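# Put blue spool on empty post, reseat frame

## Task

Place the blue spool upright and centred on a post that has nothing on it, return the frame to its rests, then open the grippers and back every arm away.

## Robot and tools

Robots: three identical Kinova Gen3 arms named arm1, arm2 and arm3. Each has seven revolute joints, a Robotiq 2F-85 two-finger gripper and a wrist camera. The hand reaches roughly 1.0 m from the joint 1 axis. Two fixed room cameras, cam_high and cam_low, belong to no robot. The wrist cameras are arm1_cam_wrist, arm2_cam_wrist and arm3_cam_wrist. All images are 672x504 pixels.

Frame: one shared scene frame in metres, origin on the floor, +z up. Each arm's foot (base_link) faces along its own +x. Foot poses: arm1 x=+1.480 y=-0.001 z=+0.784, quat_wxyz=(+0.025, -0.001, -0.003, -1.000), so it faces roughly -x. arm2 x=-0.739 y=+1.279 z=+0.783, quat_wxyz=(+0.856, +0.006, -0.002, -0.517). arm3 x=-0.741 y=-1.280 z=+0.761, quat_wxyz=(+0.853, +0.000, +0.000, +0.521). All three point roughly toward the middle of the table. The "hand" point sits between the finger pads: about 2 cm back from the tips when the gripper is shut or half open, and 0.5 cm back when it is fully open. The hand's z axis runs along the fingers. The fingers open and close along its y axis. A calibration is given for every camera (OpenCV pinhole+radial, K, D, T_world_to_cam). The fixed cameras may have moved slightly, by up to 2.3 degrees and 9 mm.

Tool move: this runs one action. Its optional keys are arm1, arm2, arm3 and cameras. Each arm key holds an object with one key, "joints". That is a map from joint name to an absolute target. Names: joint1_rad to joint7_rad in radians, and gripper_m in metres. gripper_m is the gap between the fingertips, from 0 (shut) to 0.085 (wide open). The targets are positions in that arm's own joint space, not offsets and not Cartesian poses. Any joint or arm you leave out gets no new target, but it may still be driving toward its previous one. Ranges, with the tolerance that counts as done: joint1_rad, joint3_rad, joint5_rad and joint7_rad from -69.115 to 69.115; joint2_rad ±2.249; joint4_rad ±2.579; joint6_rad ±2.099; each ±0.01. gripper_m tolerance is ±0.003.

Signs: joint1 positive turns the arm clockwise seen from above, and at 0 the arm reaches along the foot's facing direction. joint2 at 0 points the arm straight up, and positive leans it forward. joint4 at 0 leaves the elbow straight, and with joint3 at 0 its positive bend matches joint2's forward lean. joint6 at 0 leaves the wrist straight, and with joint5 at 0 it bends the same way as joint4. joint7 positive rolls the hand counter-clockwise, viewed from behind the hand.

Speed limits on the targets: 1.39 rad/s for joints 1-4 and 1.22 rad/s for joints 5-7. Acceleration limits: 1 rad/s² for joints 1-4 and 10 rad/s² for joints 5-7. The joints of one arm start and finish together, so the hand's path can arc widely. One action runs for at most 15 s. After a long move the result may come back before the arm arrives. A reversed command brings the joints to a halt together. cameras takes a list of camera names or "all". Leaving it out or passing null shows all cameras, [] shows none, and an unknown name makes the call invalid. A move with no action returns the full state and images.

Tool wait: seconds from 0 to 10, plus an optional cameras list. Nothing new is commanded during it. Tool zoom_image: camera name and region [x0, y0, x1, y1] in pixels, with the origin at the top-left. The region can be at most 504 wide and 504 high, and only the newest images can be zoomed. Tool read_manual: section "licences" returns licence texts and moves nothing. Tool finished_scene: scene, the integer number of the current scene. It ends the scene and cannot be undone. The goal must hold once the robots are gone.

Rules on calls: an unknown key makes a call invalid. An out-of-range value is refused. After a refusal, or after a stop that interrupts a call, the later move, wait and finished_scene calls in the same reply are skipped. While you think, the robots keep holding your last command.

Result lines: "move: arm1 done; arm2 time_out" sums up each commanded arm. It shows done, or the worst status word. joint_status words: done; off_target (stopped short, possibly still pushing); time_out (the old target is dropped and the joint holds still); not_followed (a collision check withheld the targets, which may be retried later); limit_stop_at_motor_heat (resend the target). "joint command not followed" marks a withheld arm. Its gripper target still runs. on_its_own lists motion you did not command. A robot in the "as last shown" line was not part of the action, and its status lines read "not commanded". Joint velocities are in rad/s, and "within noise" means the arm is still. Joint torques are in N m, positive toward larger joint values, and carry an offset and noise. Flange force is the outside force on the gripper along the hand's x, y and z axes. It includes the weight of a held object, and "no reading" means no estimate. The "pictures" line gives the order of the images, which can lag slightly behind the state.

Avoid: arms pushing hard on each other, which fails the scene. Closing a gripper on another arm's fingers also counts as such a push. The collision check can react late and does not stop fingers moving into another arm. The arms do not stop on contact and can press hard. A joint can read done while it is jammed short. A torque fault happens when torque exceeds 104.5 N m (joints 1-4) or 51.3 N m (joints 5-7), or when a joint strays more than 5 degrees from plan. It freezes that arm for 10 s. Heat builds from holding loads, long reach or pushing at unreachable poses. MOTOR HOT appears at 60 °C, and at 75 °C the arm sags under an OVER-TEMPERATURE FAULT. Grip firmly by starting wide open and commanding a gap well below the object's width. Do not squeeze hard on a part that is still resting on something. Never drop parts, release moving parts, slam, swing loads fast, or knock anything off the work area or onto the floor. Loose objects may sometimes get nudged by outside pushes.

Each tool is called after ">>>" by a JSON object that holds its "api" and its "payload", one argument or row to a line.

## Session

>>> {"api": "move", "payload": {

}}

Scene clock: 0.00 s.
Joint torques (N m): no reading
Motor temperatures (°C): arm1=[31 41 33 30 40 46 41] | arm2=[37 34 33 34 35 48 42] | arm3=[37 34 37 34 40 41 40]
Flange force (N): no reading
Joint velocities: within noise
arm1.joint_positions: joint1_rad=+0.029 joint2_rad=-0.383 joint3_rad=-0.097 joint4_rad=+1.568 joint5_rad=-0.073 joint6_rad=+1.961 joint7_rad=+1.324 gripper_m=+0.085
arm1.joint_status: not commanded
arm1.hand: x=+1.3502 y=-0.0161 z=+1.2662 quat_wxyz=(-0.018, -0.998, +0.054, -0.006) (m; scene frame)
arm2.joint_positions: joint1_rad=-0.284 joint2_rad=-0.447 joint3_rad=-0.110 joint4_rad=+1.474 joint5_rad=-0.055 joint6_rad=+2.032 joint7_rad=+1.658 gripper_m=+0.085
arm2.joint_status: not commanded
arm2.hand: x=-0.6569 y=+1.2037 z=+1.2997 quat_wxyz=(-0.040, -0.289, -0.956, +0.009) (m; scene frame)
arm3.joint_positions: joint1_rad=-0.151 joint2_rad=-0.484 joint3_rad=-0.079 joint4_rad=+1.519 joint5_rad=-0.011 joint6_rad=+1.926 joint7_rad=+1.250 gripper_m=+0.085
arm3.joint_status: not commanded
arm3.hand: x=-0.6956 y=-1.1576 z=+1.2729 quat_wxyz=(-0.071, +0.479, -0.873, -0.056) (m; scene frame)
pictures: arm1_cam_wrist, arm2_cam_wrist, arm3_cam_wrist, cam_high, cam_low

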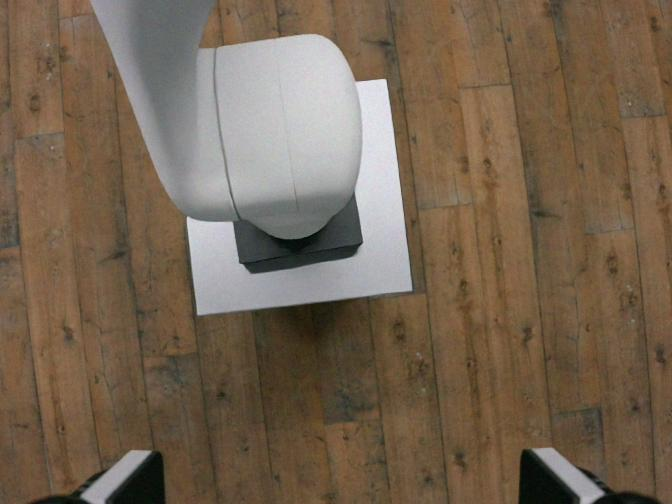

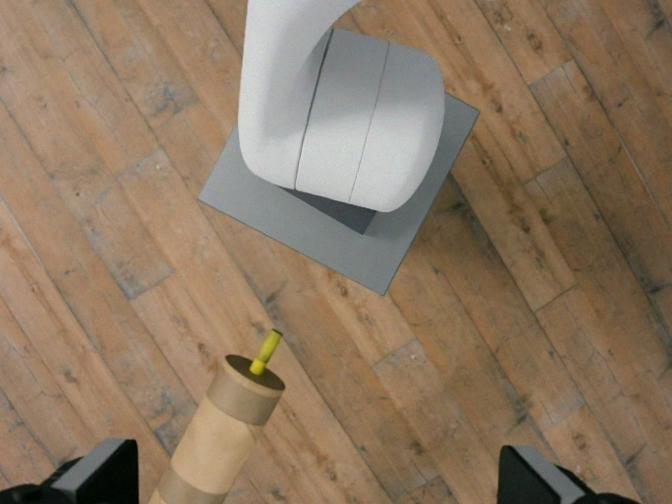

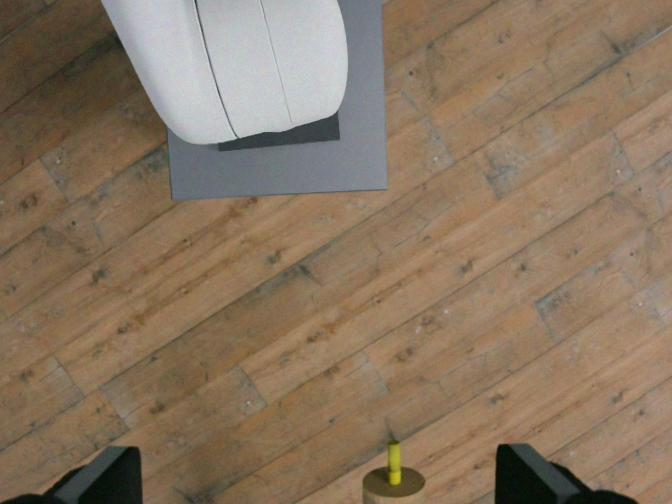

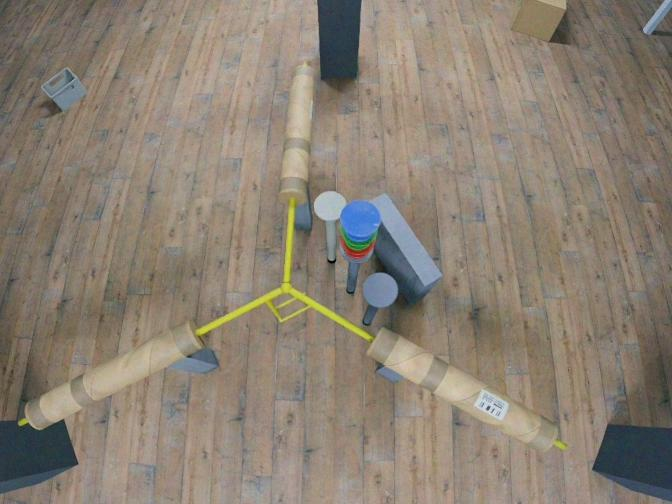

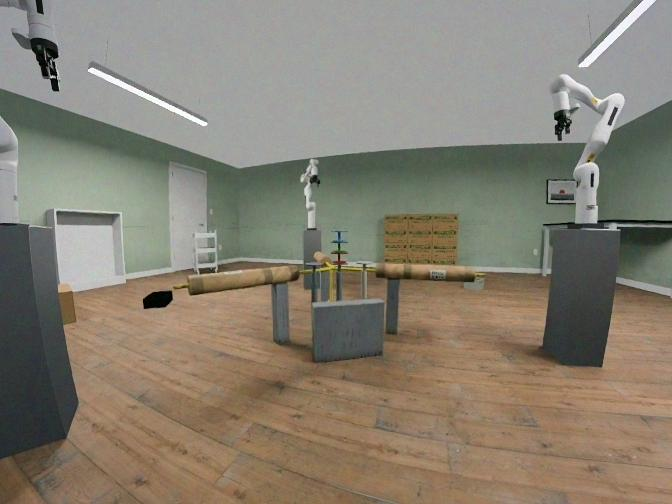

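>>> {"api": "zoom_image", "payload": {
  "camera": "cam_high",
  "region": [180, 160, 460, 400]
}}

>>> {"api": "zoom_image", "payload": {
  "camera": "cam_low",
  "region": [260, 210, 430, 370]
}}

>>> {"api": "zoom_image", "payload": {
  "camera": "cam_high",
  "region": [260, 170, 380, 350]
}}

Scaled by 1.800 from the camera's 672x504 image, which has a finer 960x720 frame.

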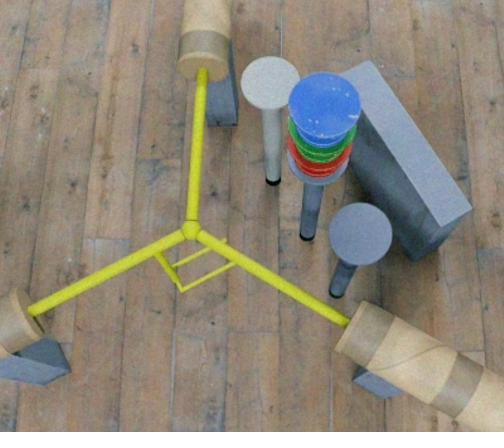

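Scaled by 2.965 from the camera's 672x504 image, which has a finer 960x720 frame.

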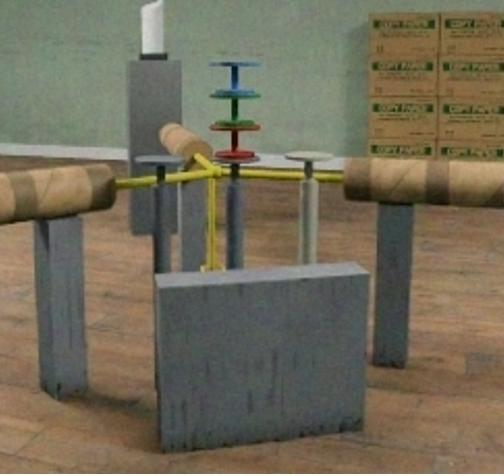

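Scaled by 2.800 from the camera's 672x504 image, which has a finer 960x720 frame.

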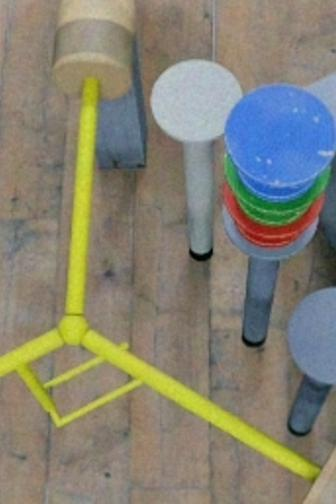

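>>> {"api": "move", "payload": {
  "arm1": {"joints":{"joint1_rad":0.3026,"joint2_rad":1.2655,"joint3_rad":0,"joint4_rad":1.4318,"joint5_rad":0,"joint6_rad":0.4443,"joint7_rad":1.823}},
  "arm2": {"joints":{"joint1_rad":-0.2712,"joint2_rad":1.2263,"joint3_rad":0,"joint4_rad":2.233,"joint5_rad":0,"joint6_rad":-0.3177,"joint7_rad":1.3395}},
  "arm3": {"joints":{"joint1_rad":-0.2396,"joint2_rad":1.3473,"joint3_rad":0,"joint4_rad":1.0337,"joint5_rad":0,"joint6_rad":0.7606,"joint7_rad":1.2815}}
}}

Scene clock: 60.57 s.
Joint torques (N m): arm1=[-0.04 -23.08 0.08 -3.08 0.27 0.22 -0.12] | arm2=[-0.91 -14.34 0.81 3.67 -0.47 -0.26 -0.11] | arm3=[1.04 -25.57 0.53 -5.57 -0.24 -0.08 0.08]
Motor temperatures (°C): arm1=[31 40 32 30 40 45 41] | arm2=[37 33 33 33 35 48 42] | arm3=[37 33 36 34 39 41 40]
Flange force (N): arm1=[-2.1 -0.2 1.1] | arm2=[-6.1 -1.6 -4.5] | arm3=[-2.6 1.8 0.3]
move: arm1 done; arm2 done; arm3 done
Joint velocities: within noise
arm1.joint_positions: joint1_rad=+0.303 joint2_rad=+1.265 joint3_rad=+0.000 joint4_rad=+1.432 joint5_rad=+0.000 joint6_rad=+0.444 joint7_rad=+1.823 gripper_m=+0.085
arm1.joint_status: all done
arm1.hand: x=+0.9667 y=+0.1566 z=+0.5998 quat_wxyz=(-0.003, -1.000, +0.000, +0.001) (m; scene frame)
arm2.joint_positions: joint1_rad=-0.271 joint2_rad=+1.226 joint3_rad=+0.000 joint4_rad=+2.233 joint5_rad=+0.000 joint6_rad=-0.318 joint7_rad=+1.339 gripper_m=+0.085
arm2.joint_status: all done
arm2.hand: x=-0.5511 y=+1.0469 z=+0.6000 quat_wxyz=(-0.002, -0.500, -0.866, -0.006) (m; scene frame)
arm3.joint_positions: joint1_rad=-0.240 joint2_rad=+1.347 joint3_rad=+0.000 joint4_rad=+1.034 joint5_rad=+0.000 joint6_rad=+0.761 joint7_rad=+1.281 gripper_m=+0.085
arm3.joint_status: all done
arm3.hand: x=-0.5705 y=-0.6765 z=+0.6001 quat_wxyz=(+0.000, +0.500, -0.866, +0.000) (m; scene frame)
pictures: arm1_cam_wrist, arm2_cam_wrist, arm3_cam_wrist, cam_high, cam_low
camera_calibration:
arm1_cam_wrist: T_world_to_cam=[[-0.0129917, -0.999914, -0.00191262, 0.172561], [-0.99984, 0.0130142, -0.0122673, 1.02437], [0.0122911, 0.00175294, -0.999923, 0.734765], [0, 0, 0, 1]] pos_world=[1.01742, 0.157927, 0.747605]
arm2_cam_wrist: T_world_to_cam=[[0.841279, 0.539652, 0.0320116, -0.123035], [0.539997, -0.841663, -0.00261725, 1.23253], [0.0255306, 0.019488, -0.999484, 0.741158], [0, 0, 0, 1]] pos_world=[-0.580976, 1.08932, 0.74794]
arm3_cam_wrist: T_world_to_cam=[[-0.864284, 0.502303, 0.026557, -0.174668], [0.502767, 0.864294, 0.0148866, 0.915799], [-0.0154755, 0.0262182, -0.999536, 0.760385], [0, 0, 0, 1]] pos_world=[-0.599628, -0.723719, 0.751038]

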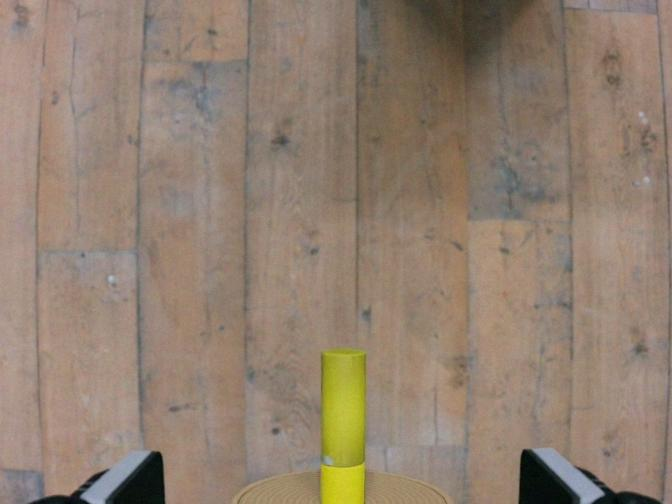

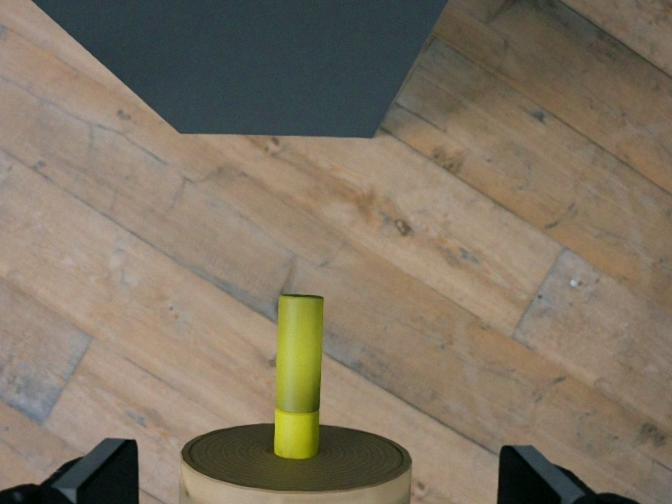

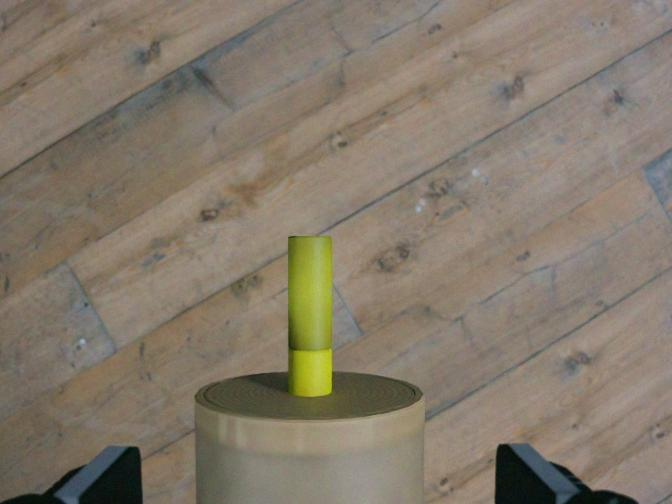

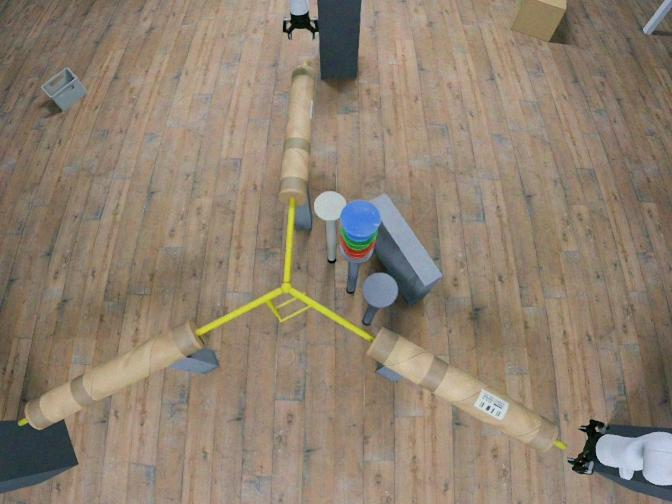

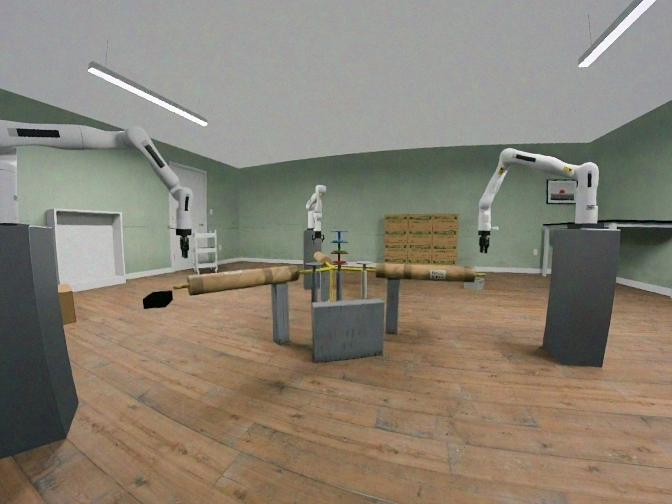

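>>> {"api": "move", "payload": {
  "arm1": {"joints":{"joint1_rad":0.2859,"joint2_rad":1.5129,"joint3_rad":0,"joint4_rad":1.1698,"joint5_rad":0,"joint6_rad":0.4589,"joint7_rad":1.798}},
  "arm2": {"joints":{"joint1_rad":-0.2375,"joint2_rad":1.4926,"joint3_rad":0,"joint4_rad":2.0516,"joint5_rad":0,"joint6_rad":-0.4026,"joint7_rad":1.3646}},
  "arm3": {"joints":{"joint1_rad":-0.2400,"joint2_rad":1.5019,"joint3_rad":0,"joint4_rad":1.0621,"joint5_rad":0,"joint6_rad":0.5776,"joint7_rad":1.2727}},
  "cameras": ["arm1_cam_wrist","arm2_cam_wrist","arm3_cam_wrist"]
}}

Scene clock: 88.43 s.
Joint torques (N m): arm1=[-0.05 -24.03 0.08 -3.24 0.29 0.25 -0.11] | arm2=[-0.93 -14.86 0.84 4.45 -0.48 -0.2 -0.09] | arm3=[1.13 -24.81 0.57 -4.21 -0.21 -0.02 0.1]
Motor temperatures (°C): arm1=[31 41 32 30 40 45 41] | arm2=[36 33 33 33 35 47 42] | arm3=[37 34 36 33 39 41 40]
Flange force (N): arm1=[-2.1 -0.1 1.5] | arm2=[-5.8 -1.6 -2.5] | arm3=[-2.7 2.2 1.2]
move: arm1 done; arm2 done; arm3 done
Joint velocities: within noise
arm1.joint_positions: joint1_rad=+0.286 joint2_rad=+1.513 joint3_rad=+0.000 joint4_rad=+1.170 joint5_rad=+0.000 joint6_rad=+0.459 joint7_rad=+1.798 gripper_m=+0.085
arm1.joint_status: all done
arm1.hand: x=+0.9418 y=+0.1528 z=+0.4997 quat_wxyz=(-0.003, -1.000, +0.004, +0.001) (m; scene frame)
arm2.joint_positions: joint1_rad=-0.238 joint2_rad=+1.493 joint3_rad=+0.000 joint4_rad=+2.052 joint5_rad=+0.000 joint6_rad=-0.403 joint7_rad=+1.365 gripper_m=+0.085
arm2.joint_status: all done
arm2.hand: x=-0.5592 y=+1.0427 z=+0.5000 quat_wxyz=(-0.002, -0.504, -0.864, -0.006) (m; scene frame)
arm3.joint_positions: joint1_rad=-0.240 joint2_rad=+1.502 joint3_rad=+0.000 joint4_rad=+1.062 joint5_rad=+0.000 joint6_rad=+0.578 joint7_rad=+1.273 gripper_m=+0.085
arm3.joint_status: all done
arm3.hand: x=-0.5790 y=-0.7111 z=+0.5002 quat_wxyz=(+0.000, +0.496, -0.868, +0.000) (m; scene frame)
pictures: arm1_cam_wrist, arm2_cam_wrist, arm3_cam_wrist
camera_calibration:
arm1_cam_wrist: T_world_to_cam=[[-0.0211919, -0.999774, -0.00189661, 0.175892], [-0.999699, 0.0212136, -0.0122868, 0.996814], [0.0123243, 0.00163565, -0.999923, 0.634973], [0, 0, 0, 1]] pos_world=[0.992417, 0.153668, 0.647505]
arm2_cam_wrist: T_world_to_cam=[[0.845848, 0.532461, 0.0320362, -0.100746], [0.532806, -0.846233, -0.00270144, 1.23394], [0.0256716, 0.0193541, -0.999483, 0.64181], [0, 0, 0, 1]] pos_world=[-0.588712, 1.08542, 0.64804]
arm3_cam_wrist: T_world_to_cam=[[-0.86002, 0.509566, 0.0266121, -0.154271], [0.510029, 0.86003, 0.0147983, 0.952681], [-0.0153465, 0.0262998, -0.999536, 0.661438], [0, 0, 0, 1]] pos_world=[-0.608421, -0.758119, 0.651138]

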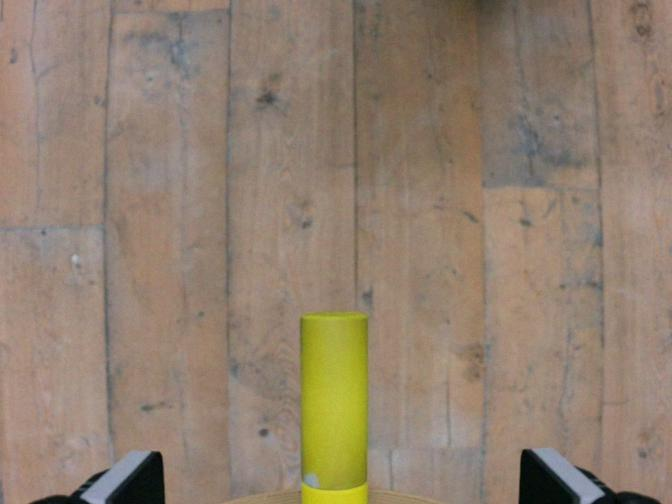

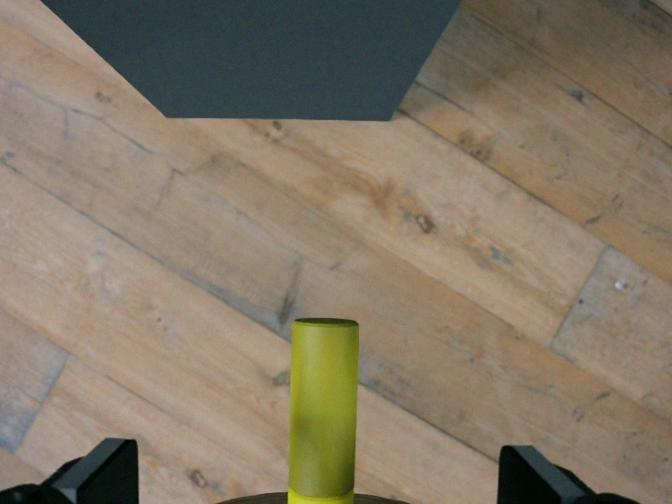

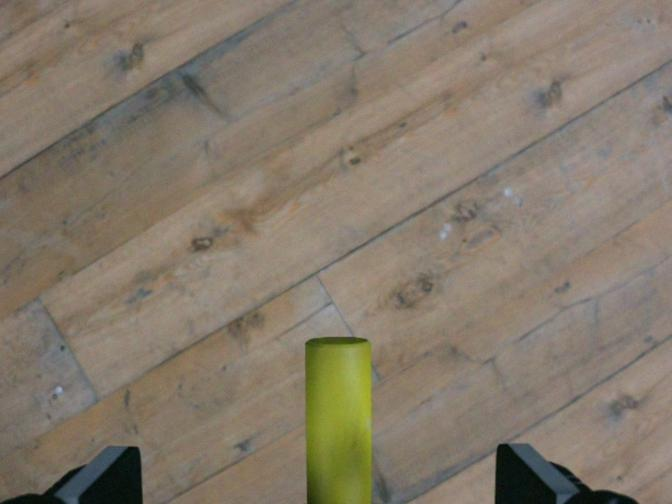

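>>> {"api": "move", "payload": {
  "arm1": {"joints":{"joint1_rad":0.2889,"joint2_rad":1.6374,"joint4_rad":1.0646,"joint6_rad":0.4396,"joint7_rad":1.7987}},
  "arm2": {"joints":{"joint1_rad":-0.2413,"joint2_rad":1.6301,"joint4_rad":1.9351,"joint6_rad":-0.4236,"joint7_rad":1.3581}},
  "arm3": {"joints":{"joint1_rad":-0.2492,"joint2_rad":1.6302,"joint4_rad":0.9395,"joint6_rad":0.5719,"joint7_rad":1.2611}},
  "cameras": ["arm1_cam_wrist","arm2_cam_wrist","arm3_cam_wrist","cam_low"]
}}

>>> {"api": "zoom_image", "payload": {
  "camera": "cam_low",
  "region": [160, 230, 260, 305]
}}

>>> {"api": "zoom_image", "payload": {
  "camera": "cam_low",
  "region": [430, 230, 530, 305]
}}

Scene clock: 116.53 s.
Joint torques (N m): arm1=[-0.06 -23.78 0.08 -3.07 0.28 0.2 -0.11] | arm2=[-0.96 -14.74 0.85 4.61 -0.41 -0.19 -0.09] | arm3=[1.05 -24.73 0.47 -4.16 -0.19 -0.06 0.06]
Motor temperatures (°C): arm1=[31 42 32 30 40 45 41] | arm2=[36 33 32 33 35 47 42] | arm3=[37 34 35 33 39 41 40]
Flange force (N): arm1=[-2.3 -0.2 1.7] | arm2=[-5.5 -1.5 -1.9] | arm3=[-3.1 2.1 1.5]
move: arm1 done; arm2 done; arm3 done
Joint velocities: within noise
arm1.joint_positions: joint1_rad=+0.289 joint2_rad=+1.637 joint3_rad=+0.000 joint4_rad=+1.065 joint5_rad=+0.000 joint6_rad=+0.440 joint7_rad=+1.799 gripper_m=+0.085
arm1.joint_status: all done
arm1.hand: x=+0.9478 y=+0.1528 z=+0.4447 quat_wxyz=(-0.003, -1.000, +0.006, +0.001) (m; scene frame)
arm2.joint_positions: joint1_rad=-0.241 joint2_rad=+1.630 joint3_rad=+0.000 joint4_rad=+1.935 joint5_rad=+0.000 joint6_rad=-0.424 joint7_rad=+1.358 gripper_m=+0.085
arm2.joint_status: all done
arm2.hand: x=-0.5615 y=+1.0480 z=+0.4449 quat_wxyz=(-0.002, -0.505, -0.863, -0.006) (m; scene frame)
arm3.joint_positions: joint1_rad=-0.249 joint2_rad=+1.630 joint3_rad=+0.000 joint4_rad=+0.939 joint5_rad=+0.000 joint6_rad=+0.572 joint7_rad=+1.261 gripper_m=+0.085
arm3.joint_status: all done
arm3.hand: x=-0.5845 y=-0.7108 z=+0.4453 quat_wxyz=(+0.000, +0.495, -0.869, +0.000) (m; scene frame)
pictures: arm1_cam_wrist, arm2_cam_wrist, arm3_cam_wrist, cam_low
camera_calibration:
arm1_cam_wrist: T_world_to_cam=[[-0.0235904, -0.99972, -0.00192357, 0.17823], [-0.999644, 0.0236125, -0.012392, 1.00178], [0.0124339, 0.00163055, -0.999921, 0.579793], [0, 0, 0, 1]] pos_world=[0.998417, 0.15358, 0.592504]
arm2_cam_wrist: T_world_to_cam=[[0.847284, 0.530181, 0.0319132, -0.0966575], [0.530524, -0.847666, -0.00276674, 1.23974], [0.0255849, 0.0192749, -0.999487, 0.586626], [0, 0, 0, 1]] pos_world=[-0.590823, 1.09082, 0.59284]
arm3_cam_wrist: T_world_to_cam=[[-0.858832, 0.511568, 0.0265785, -0.15551], [0.512032, 0.858837, 0.014887, 0.956364], [-0.0152108, 0.0263945, -0.999536, 0.606624], [0, 0, 0, 1]] pos_world=[-0.614019, -0.757819, 0.596238]

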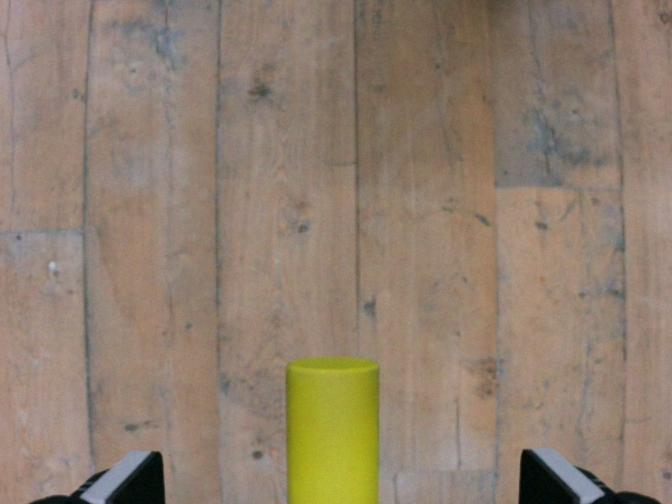

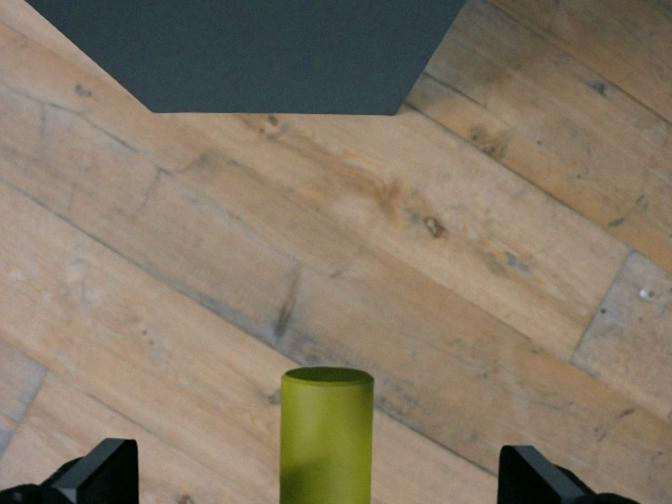

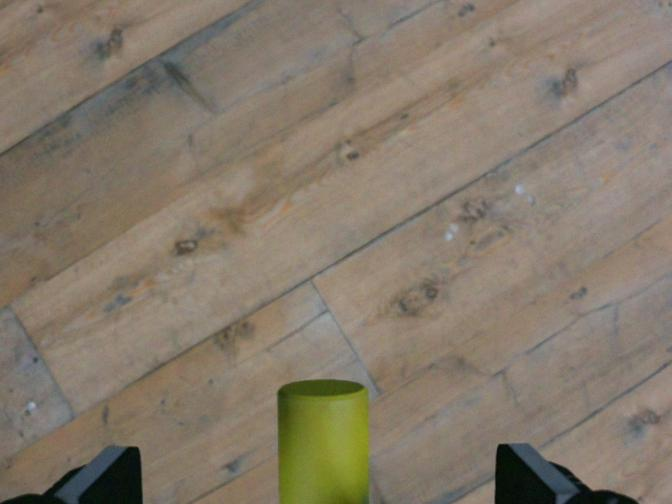

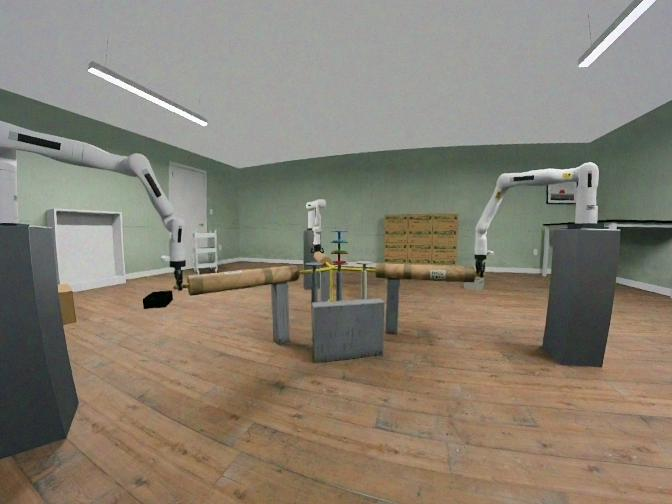

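Scaled by 5.040 from the camera's 672x504 image, which has a finer 960x720 frame.

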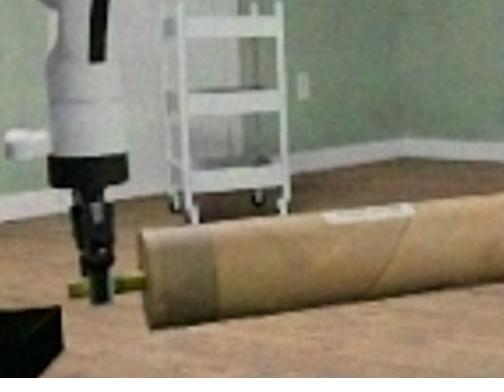

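Scaled by 5.040 from the camera's 672x504 image, which has a finer 960x720 frame.

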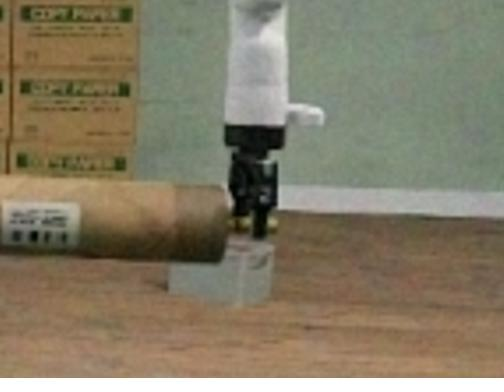

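>>> {"api": "move", "payload": {
  "arm1": {"joints":{"joint1_rad":0.2921,"joint7_rad":1.8019}},
  "arm2": {"joints":{"joint1_rad":-0.2475,"joint7_rad":1.352}},
  "arm3": {"joints":{"joint1_rad":-0.2509,"joint7_rad":1.2594}},
  "cameras": []
}}

>>> {"api": "move", "payload": {
  "arm1": {"joints":{"gripper_m":0.03}},
  "arm2": {"joints":{"gripper_m":0.03}},
  "arm3": {"joints":{"gripper_m":0.03}},
  "cameras": ["arm1_cam_wrist","arm2_cam_wrist","arm3_cam_wrist"]
}}

Scene clock: 126.03 s.
Joint torques (N m): arm1=[-0.06 -23.84 0.07 -3.05 0.27 0.23 -0.1] | arm2=[-0.86 -14.7 0.82 4.55 -0.45 -0.23 -0.12] | arm3=[1.1 -24.68 0.52 -4 -0.17 -0.11 0.04]
Motor temperatures (°C): arm1=[31 42 32 30 40 45 41] | arm2=[36 33 32 33 35 47 42] | arm3=[37 34 35 33 39 41 40]
Flange force (N): arm1=[-2.4 -0.2 1.9] | arm2=[-5.5 -1.3 -2.1] | arm3=[-4.0 2.4 1.8]
move: arm1 done; arm2 done; arm3 done
Joint velocities: within noise
arm1.joint_positions: joint1_rad=+0.292 joint2_rad=+1.637 joint3_rad=+0.000 joint4_rad=+1.065 joint5_rad=+0.000 joint6_rad=+0.440 joint7_rad=+1.802 gripper_m=+0.085
arm1.joint_status: all done
arm1.hand: x=+0.9483 y=+0.1545 z=+0.4447 quat_wxyz=(-0.003, -1.000, +0.006, +0.001) (m; scene frame)
arm2.joint_positions: joint1_rad=-0.247 joint2_rad=+1.630 joint3_rad=+0.000 joint4_rad=+1.935 joint5_rad=+0.000 joint6_rad=-0.424 joint7_rad=+1.352 gripper_m=+0.085
arm2.joint_status: all done
arm2.hand: x=-0.5600 y=+1.0491 z=+0.4449 quat_wxyz=(-0.002, -0.505, -0.863, -0.006) (m; scene frame)
arm3.joint_positions: joint1_rad=-0.251 joint2_rad=+1.630 joint3_rad=+0.000 joint4_rad=+0.939 joint5_rad=+0.000 joint6_rad=+0.572 joint7_rad=+1.259 gripper_m=+0.085
arm3.joint_status: all done
arm3.hand: x=-0.5854 y=-0.7106 z=+0.4453 quat_wxyz=(+0.000, +0.495, -0.869, +0.000) (m; scene frame)
pictures: none
No camera images: "cameras" was empty.

Scene clock: 127.10 s.
Joint torques (N m): arm1=[0 -23.82 0.08 -3.06 0.26 0.21 -0.08] | arm2=[-0.91 -14.72 0.83 4.54 -0.46 -0.24 -0.15] | arm3=[1.12 -24.75 0.56 -4.13 -0.2 -0.09 0.01]
Motor temperatures (°C): arm1=[31 42 32 30 40 45 41] | arm2=[36 33 32 33 35 47 42] | arm3=[37 35 35 33 39 41 40]
Flange force (N): arm1=[-2.4 -0.1 1.8] | arm2=[-5.5 -1.5 -2.1] | arm3=[-3.3 2.2 1.7]
move: arm1 done; arm2 done; arm3 done
Joint velocities: within noise
arm1.joint_positions: joint1_rad=+0.292 joint2_rad=+1.637 joint3_rad=+0.000 joint4_rad=+1.065 joint5_rad=+0.000 joint6_rad=+0.440 joint7_rad=+1.802 gripper_m=+0.030
arm1.joint_status: all done
arm1.hand: x=+0.9483 y=+0.1545 z=+0.4447 quat_wxyz=(-0.003, -1.000, +0.006, +0.001) (m; scene frame)
arm2.joint_positions: joint1_rad=-0.248 joint2_rad=+1.630 joint3_rad=+0.000 joint4_rad=+1.935 joint5_rad=+0.000 joint6_rad=-0.424 joint7_rad=+1.352 gripper_m=+0.030
arm2.joint_status: all done
arm2.hand: x=-0.5600 y=+1.0491 z=+0.4449 quat_wxyz=(-0.002, -0.505, -0.863, -0.006) (m; scene frame)
arm3.joint_positions: joint1_rad=-0.251 joint2_rad=+1.630 joint3_rad=+0.000 joint4_rad=+0.939 joint5_rad=+0.000 joint6_rad=+0.572 joint7_rad=+1.259 gripper_m=+0.030
arm3.joint_status: all done
arm3.hand: x=-0.5854 y=-0.7106 z=+0.4453 quat_wxyz=(+0.000, +0.495, -0.869, +0.000) (m; scene frame)
pictures: arm1_cam_wrist, arm2_cam_wrist, arm3_cam_wrist
camera_calibration:
arm1_cam_wrist: T_world_to_cam=[[-0.0234907, -0.999722, -0.00192253, 0.179841], [-0.999647, 0.0235128, -0.0123918, 1.00225], [0.0124335, 0.00163076, -0.999921, 0.579785], [0, 0, 0, 1]] pos_world=[0.998917, 0.155279, 0.592504]
arm2_cam_wrist: T_world_to_cam=[[0.847284, 0.530181, 0.0319132, -0.098377], [0.530524, -0.847666, -0.00276674, 1.23984], [0.0255849, 0.0192749, -0.999487, 0.586671], [0, 0, 0, 1]] pos_world=[-0.589423, 1.09182, 0.59294]
arm3_cam_wrist: T_world_to_cam=[[-0.858788, 0.511642, 0.0265785, -0.156439], [0.512106, 0.858793, 0.0148853, 0.956632], [-0.0152095, 0.0263943, -0.999536, 0.606602], [0, 0, 0, 1]] pos_world=[-0.615019, -0.757519, 0.596238]

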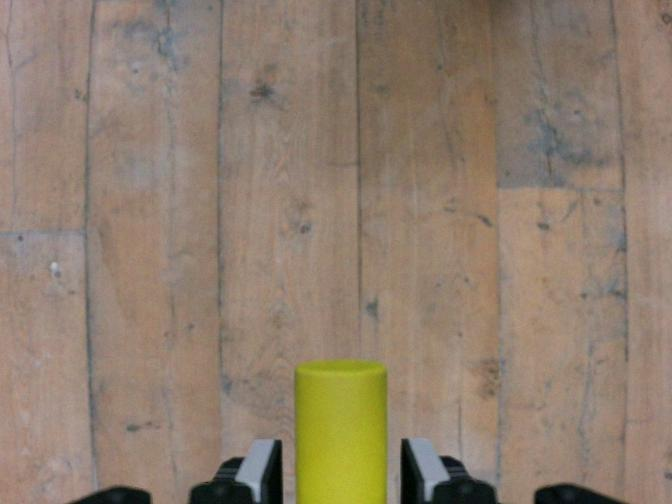

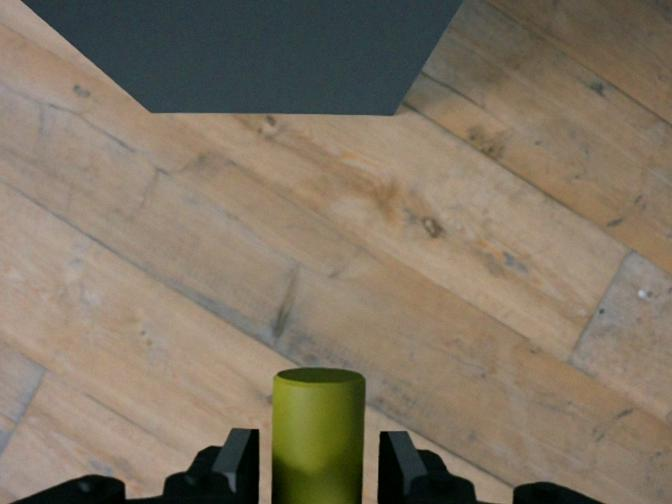

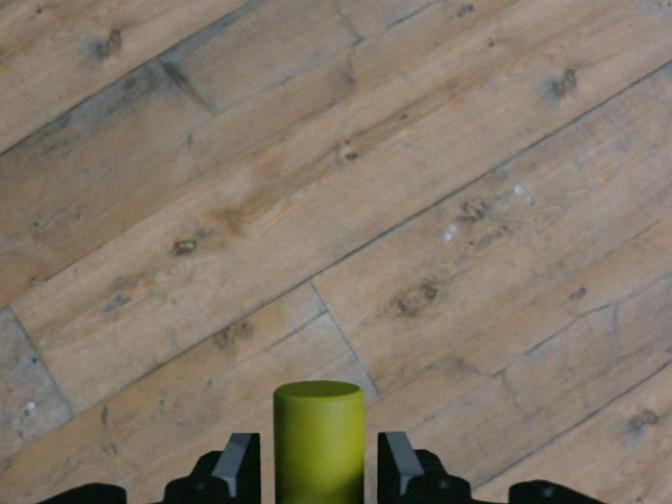

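>>> {"api": "move", "payload": {
  "arm1": {"joints":{"gripper_m":0.005}},
  "arm2": {"joints":{"gripper_m":0.005}},
  "arm3": {"joints":{"gripper_m":0.005}},
  "cameras": ["cam_high"]
}}

>>> {"api": "zoom_image", "payload": {
  "camera": "cam_high",
  "region": [240, 170, 420, 350]
}}

Scene clock: 130.87 s.
Joint torques (N m): arm1=[-0.02 -21.74 0.25 -5.14 0.48 -1.69 0.04] | arm2=[-1.28 -11.85 0.14 1.2 -0.31 -0.94 -0.05] | arm3=[1.44 -22.25 0.85 -5.08 -0.14 -1.32 -0.09]
Motor temperatures (°C): arm1=[31 42 32 30 40 45 41] | arm2=[36 33 32 33 35 47 42] | arm3=[37 35 35 33 39 41 40]
Flange force (N): arm1=[2.8 1.6 -8.4] | arm2=[-3.3 -2.8 -17.0] | arm3=[1.0 1.4 -6.8]
move: arm1 off_target; arm2 off_target; arm3 off_target
Joint velocities: within noise
arm1.joint_positions: joint1_rad=+0.292 joint2_rad=+1.637 joint3_rad=+0.000 joint4_rad=+1.065 joint5_rad=+0.000 joint6_rad=+0.440 joint7_rad=+1.802 gripper_m=+0.018
arm1.joint_status: gripper_m off_target (ended at +0.018, target +0.005)
arm1.hand: x=+0.9483 y=+0.1545 z=+0.4447 quat_wxyz=(-0.003, -1.000, +0.006, +0.001) (m; scene frame)
arm2.joint_positions: joint1_rad=-0.248 joint2_rad=+1.630 joint3_rad=+0.000 joint4_rad=+1.935 joint5_rad=+0.000 joint6_rad=-0.424 joint7_rad=+1.352 gripper_m=+0.018
arm2.joint_status: gripper_m off_target (ended at +0.018, target +0.005)
arm2.hand: x=-0.5601 y=+1.0491 z=+0.4449 quat_wxyz=(-0.002, -0.505, -0.863, -0.006) (m; scene frame)
arm3.joint_positions: joint1_rad=-0.251 joint2_rad=+1.630 joint3_rad=+0.000 joint4_rad=+0.939 joint5_rad=+0.000 joint6_rad=+0.572 joint7_rad=+1.259 gripper_m=+0.018
arm3.joint_status: gripper_m off_target (ended at +0.018, target +0.005)
arm3.hand: x=-0.5854 y=-0.7106 z=+0.4453 quat_wxyz=(+0.000, +0.495, -0.869, +0.000) (m; scene frame)
pictures: cam_high

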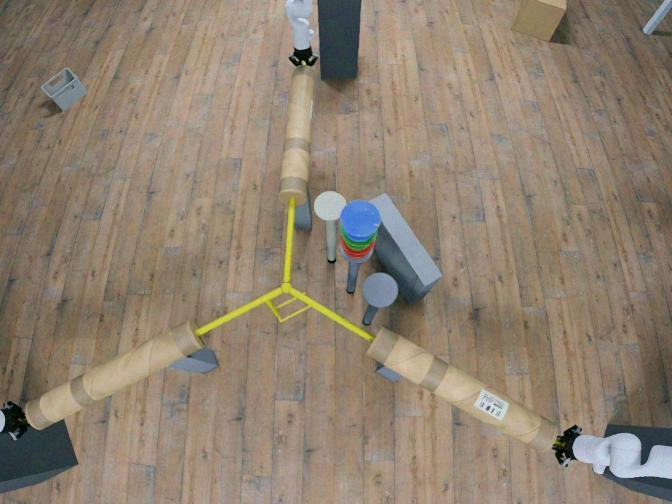

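Scaled by 2.800 from the camera's 672x504 image, which has a finer 960x720 frame.

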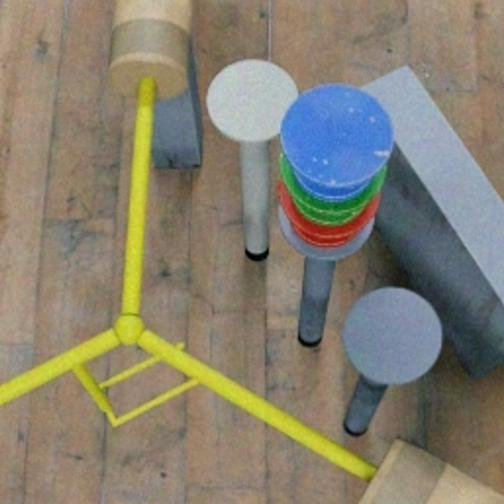

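>>> {"api": "move", "payload": {
  "cameras": ["cam_low","cam_high"]
}}

>>> {"api": "zoom_image", "payload": {
  "camera": "cam_low",
  "region": [300, 220, 380, 310]
}}

>>> {"api": "zoom_image", "payload": {
  "camera": "cam_high",
  "region": [250, 270, 330, 340]
}}

>>> {"api": "zoom_image", "payload": {
  "camera": "cam_high",
  "region": [305, 180, 405, 340]
}}

Scene clock: 141.87 s.
Joint torques (N m): arm1=[-0.01 -21.47 0.29 -4.94 0.46 -1.66 0.06] | arm2=[-1.25 -11.94 0.11 1.05 -0.3 -1.07 -0.14] | arm3=[1.67 -22.27 0.9 -5.13 -0.14 -1.34 -0.08]
Motor temperatures (°C): arm1=[31 42 32 30 40 45 41] | arm2=[36 33 32 32 35 47 42] | arm3=[37 35 35 33 39 41 40]
Flange force (N): arm1=[2.3 1.4 -8.6] | arm2=[-3.3 -2.8 -17.2] | arm3=[1.3 1.8 -6.9]
Joint velocities: within noise
arm1.joint_positions: joint1_rad=+0.292 joint2_rad=+1.637 joint3_rad=+0.000 joint4_rad=+1.065 joint5_rad=+0.000 joint6_rad=+0.440 joint7_rad=+1.802 gripper_m=+0.018
arm1.joint_status: gripper_m off_target (ended at +0.018, target +0.005)
arm1.hand: x=+0.9483 y=+0.1545 z=+0.4447 quat_wxyz=(-0.003, -1.000, +0.006, +0.001) (m; scene frame)
arm2.joint_positions: joint1_rad=-0.248 joint2_rad=+1.630 joint3_rad=+0.000 joint4_rad=+1.935 joint5_rad=+0.000 joint6_rad=-0.424 joint7_rad=+1.352 gripper_m=+0.018
arm2.joint_status: gripper_m off_target (ended at +0.018, target +0.005)
arm2.hand: x=-0.5600 y=+1.0491 z=+0.4449 quat_wxyz=(-0.002, -0.505, -0.863, -0.006) (m; scene frame)
arm3.joint_positions: joint1_rad=-0.251 joint2_rad=+1.630 joint3_rad=+0.000 joint4_rad=+0.939 joint5_rad=+0.000 joint6_rad=+0.572 joint7_rad=+1.259 gripper_m=+0.018
arm3.joint_status: gripper_m off_target (ended at +0.018, target +0.005)
arm3.hand: x=-0.5854 y=-0.7106 z=+0.4453 quat_wxyz=(+0.000, +0.495, -0.869, +0.000) (m; scene frame)
pictures: cam_high, cam_low

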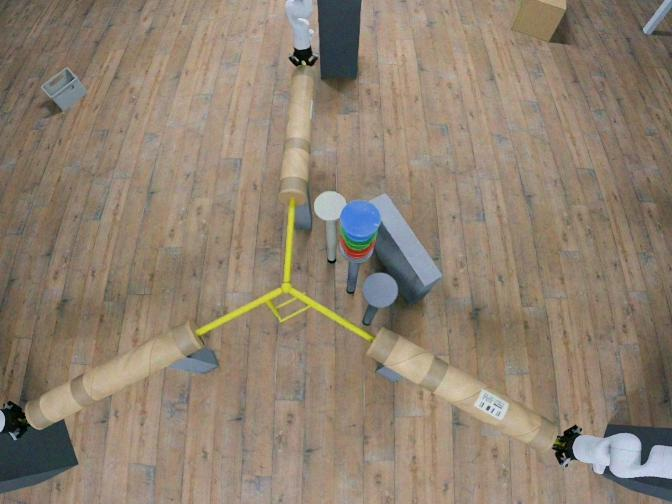

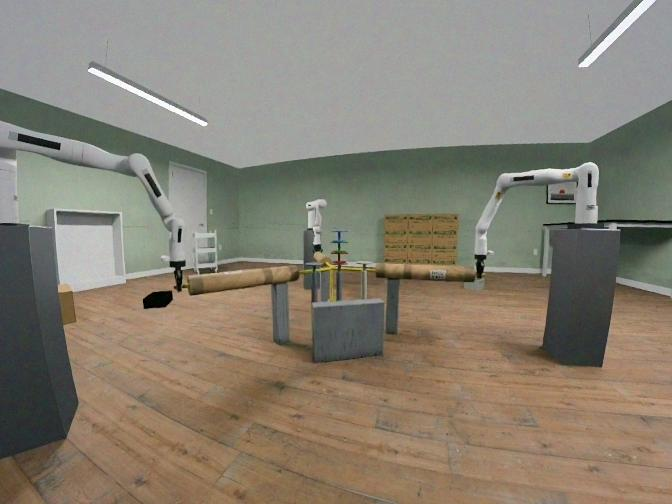

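Scaled by 5.600 from the camera's 672x504 image, which has a finer 960x720 frame.

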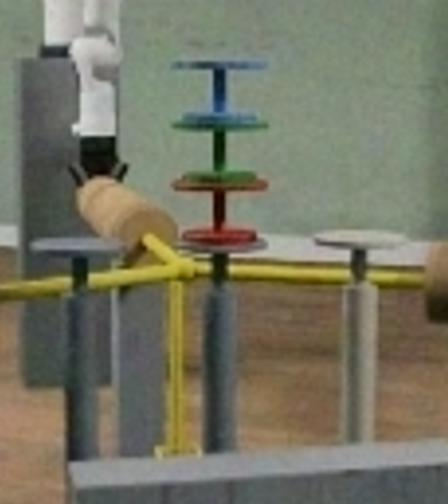

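Scaled by 6.300 from the camera's 672x504 image, which has a finer 960x720 frame.

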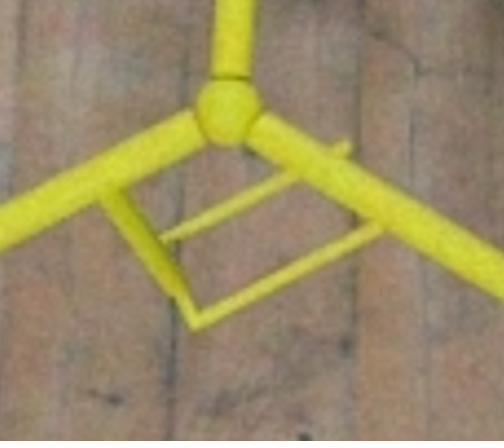

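Scaled by 3.150 from the camera's 672x504 image, which has a finer 960x720 frame.

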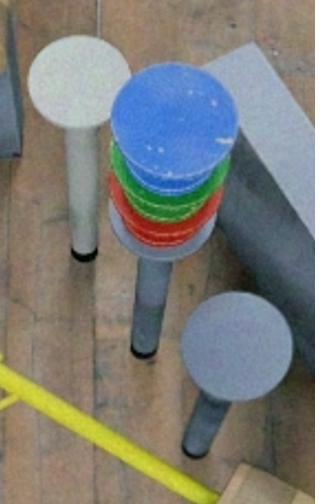

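>>> {"api": "move", "payload": {
  "arm1": {"joints":{"joint1_rad":0.2917,"joint2_rad":1.5653,"joint4_rad":1.1284,"joint6_rad":0.4479,"joint7_rad":1.8015}},
  "arm2": {"joints":{"joint1_rad":-0.2489,"joint2_rad":1.5519,"joint4_rad":2.0024,"joint6_rad":-0.4127,"joint7_rad":1.3506}},
  "arm3": {"joints":{"joint1_rad":-0.2509,"joint2_rad":1.5594,"joint4_rad":1.0010,"joint6_rad":0.5812,"joint7_rad":1.2594}}
}}

>>> {"api": "zoom_image", "payload": {
  "camera": "cam_low",
  "region": [150, 180, 520, 380]
}}

Scene clock: 199.03 s.
Joint torques (N m): arm1=[-0.7 -42.73 0.37 -20.06 0.45 -8.84 0.09] | arm2=[-1.08 -35.39 2.43 -14.4 -0.76 -10.6 -0.1] | arm3=[3.12 -38.59 2.82 -16.72 0.44 -6.21 -0.03]
Motor temperatures (°C): arm1=[31 42 32 30 40 45 41] | arm2=[35 34 32 32 35 47 41] | arm3=[36 35 35 33 39 41 40]
Flange force (N): arm1=[22.6 5.9 6.2] | arm2=[25.6 -6.1 2.2] | arm3=[19.3 -0.6 4.5]
move: arm1 done; arm2 done; arm3 done
Joint velocities: within noise
arm1.joint_positions: joint1_rad=+0.292 joint2_rad=+1.565 joint3_rad=+0.000 joint4_rad=+1.128 joint5_rad=+0.000 joint6_rad=+0.448 joint7_rad=+1.801 gripper_m=+0.018
arm1.joint_status: all done
arm1.hand: x=+0.9451 y=+0.1552 z=+0.4761 quat_wxyz=(-0.003, -1.000, +0.006, +0.001) (m; scene frame)
arm2.joint_positions: joint1_rad=-0.249 joint2_rad=+1.552 joint3_rad=+0.000 joint4_rad=+2.002 joint5_rad=+0.000 joint6_rad=-0.413 joint7_rad=+1.351 gripper_m=+0.018
arm2.joint_status: all done
arm2.hand: x=-0.5575 y=+1.0463 z=+0.4764 quat_wxyz=(-0.002, -0.505, -0.863, -0.006) (m; scene frame)
arm3.joint_positions: joint1_rad=-0.251 joint2_rad=+1.559 joint3_rad=+0.000 joint4_rad=+1.001 joint5_rad=+0.000 joint6_rad=+0.581 joint7_rad=+1.259 gripper_m=+0.018
arm3.joint_status: all done
arm3.hand: x=-0.5848 y=-0.7075 z=+0.4766 quat_wxyz=(+0.000, +0.495, -0.869, +0.000) (m; scene frame)
pictures: arm1_cam_wrist, arm2_cam_wrist, arm3_cam_wrist, cam_high, cam_low
camera_calibration:
arm1_cam_wrist: T_world_to_cam=[[-0.0235912, -0.99972, -0.00182596, 0.180566], [-0.999643, 0.0236123, -0.0124943, 0.999473], [0.0125339, 0.00153055, -0.99992, 0.611135], [0, 0, 0, 1]] pos_world=[0.995716, 0.15598, 0.623904]
arm2_cam_wrist: T_world_to_cam=[[0.847238, 0.53025, 0.0319658, -0.100289], [0.530596, -0.84762, -0.0028485, 1.23631], [0.0255844, 0.0193743, -0.999485, 0.61803], [0, 0, 0, 1]] pos_world=[-0.586823, 1.08912, 0.624439]
arm3_cam_wrist: T_world_to_cam=[[-0.858785, 0.511644, 0.0266132, -0.158361], [0.512107, 0.858795, 0.0147482, 0.953284], [-0.0153095, 0.0262943, -0.999537, 0.637678], [0, 0, 0, 1]] pos_world=[-0.614418, -0.754419, 0.627538]

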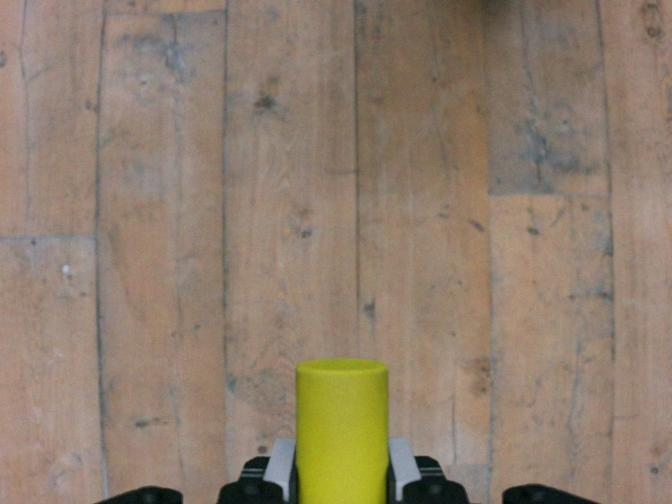

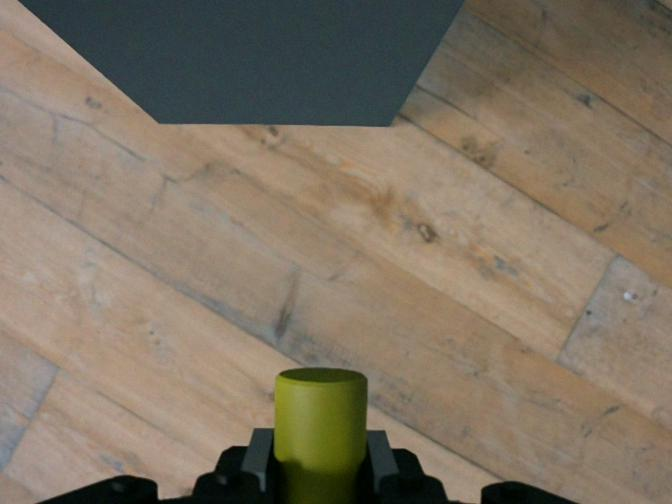

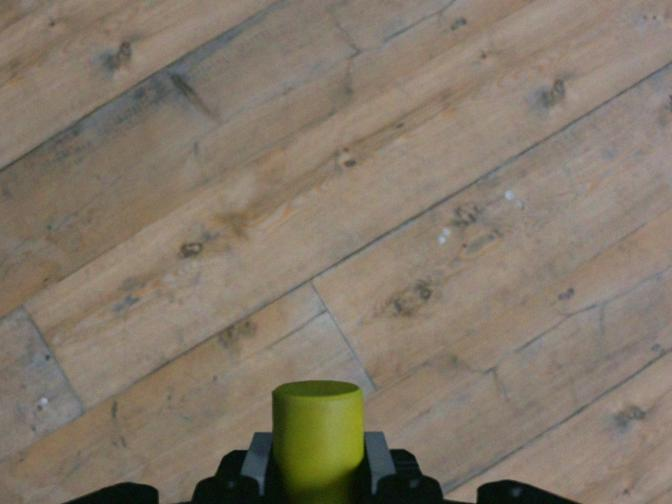

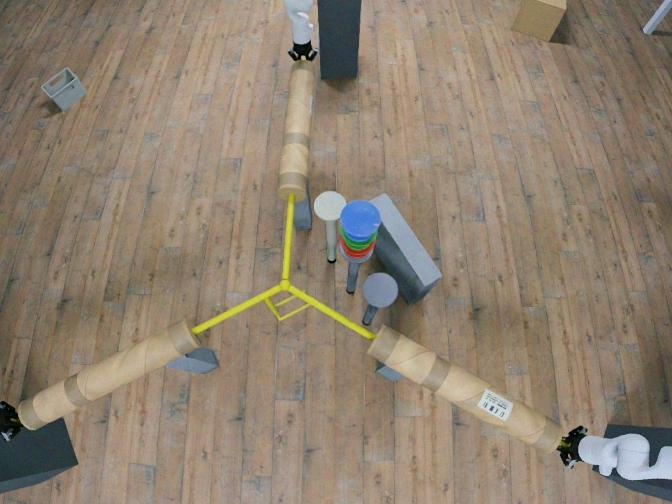

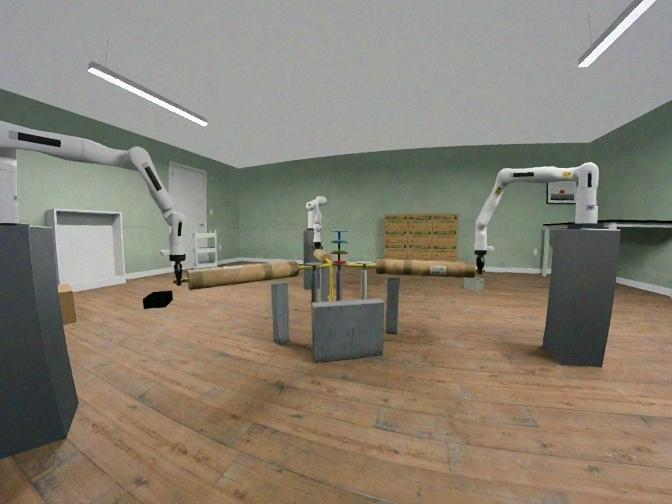

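Scaled by 1.362 from the camera's 672x504 image, which has a finer 960x720 frame.

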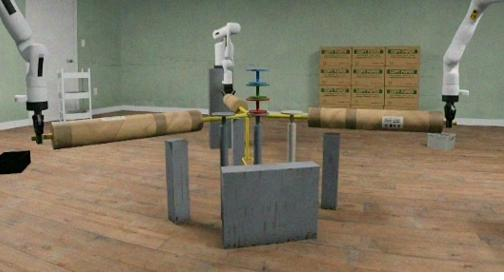

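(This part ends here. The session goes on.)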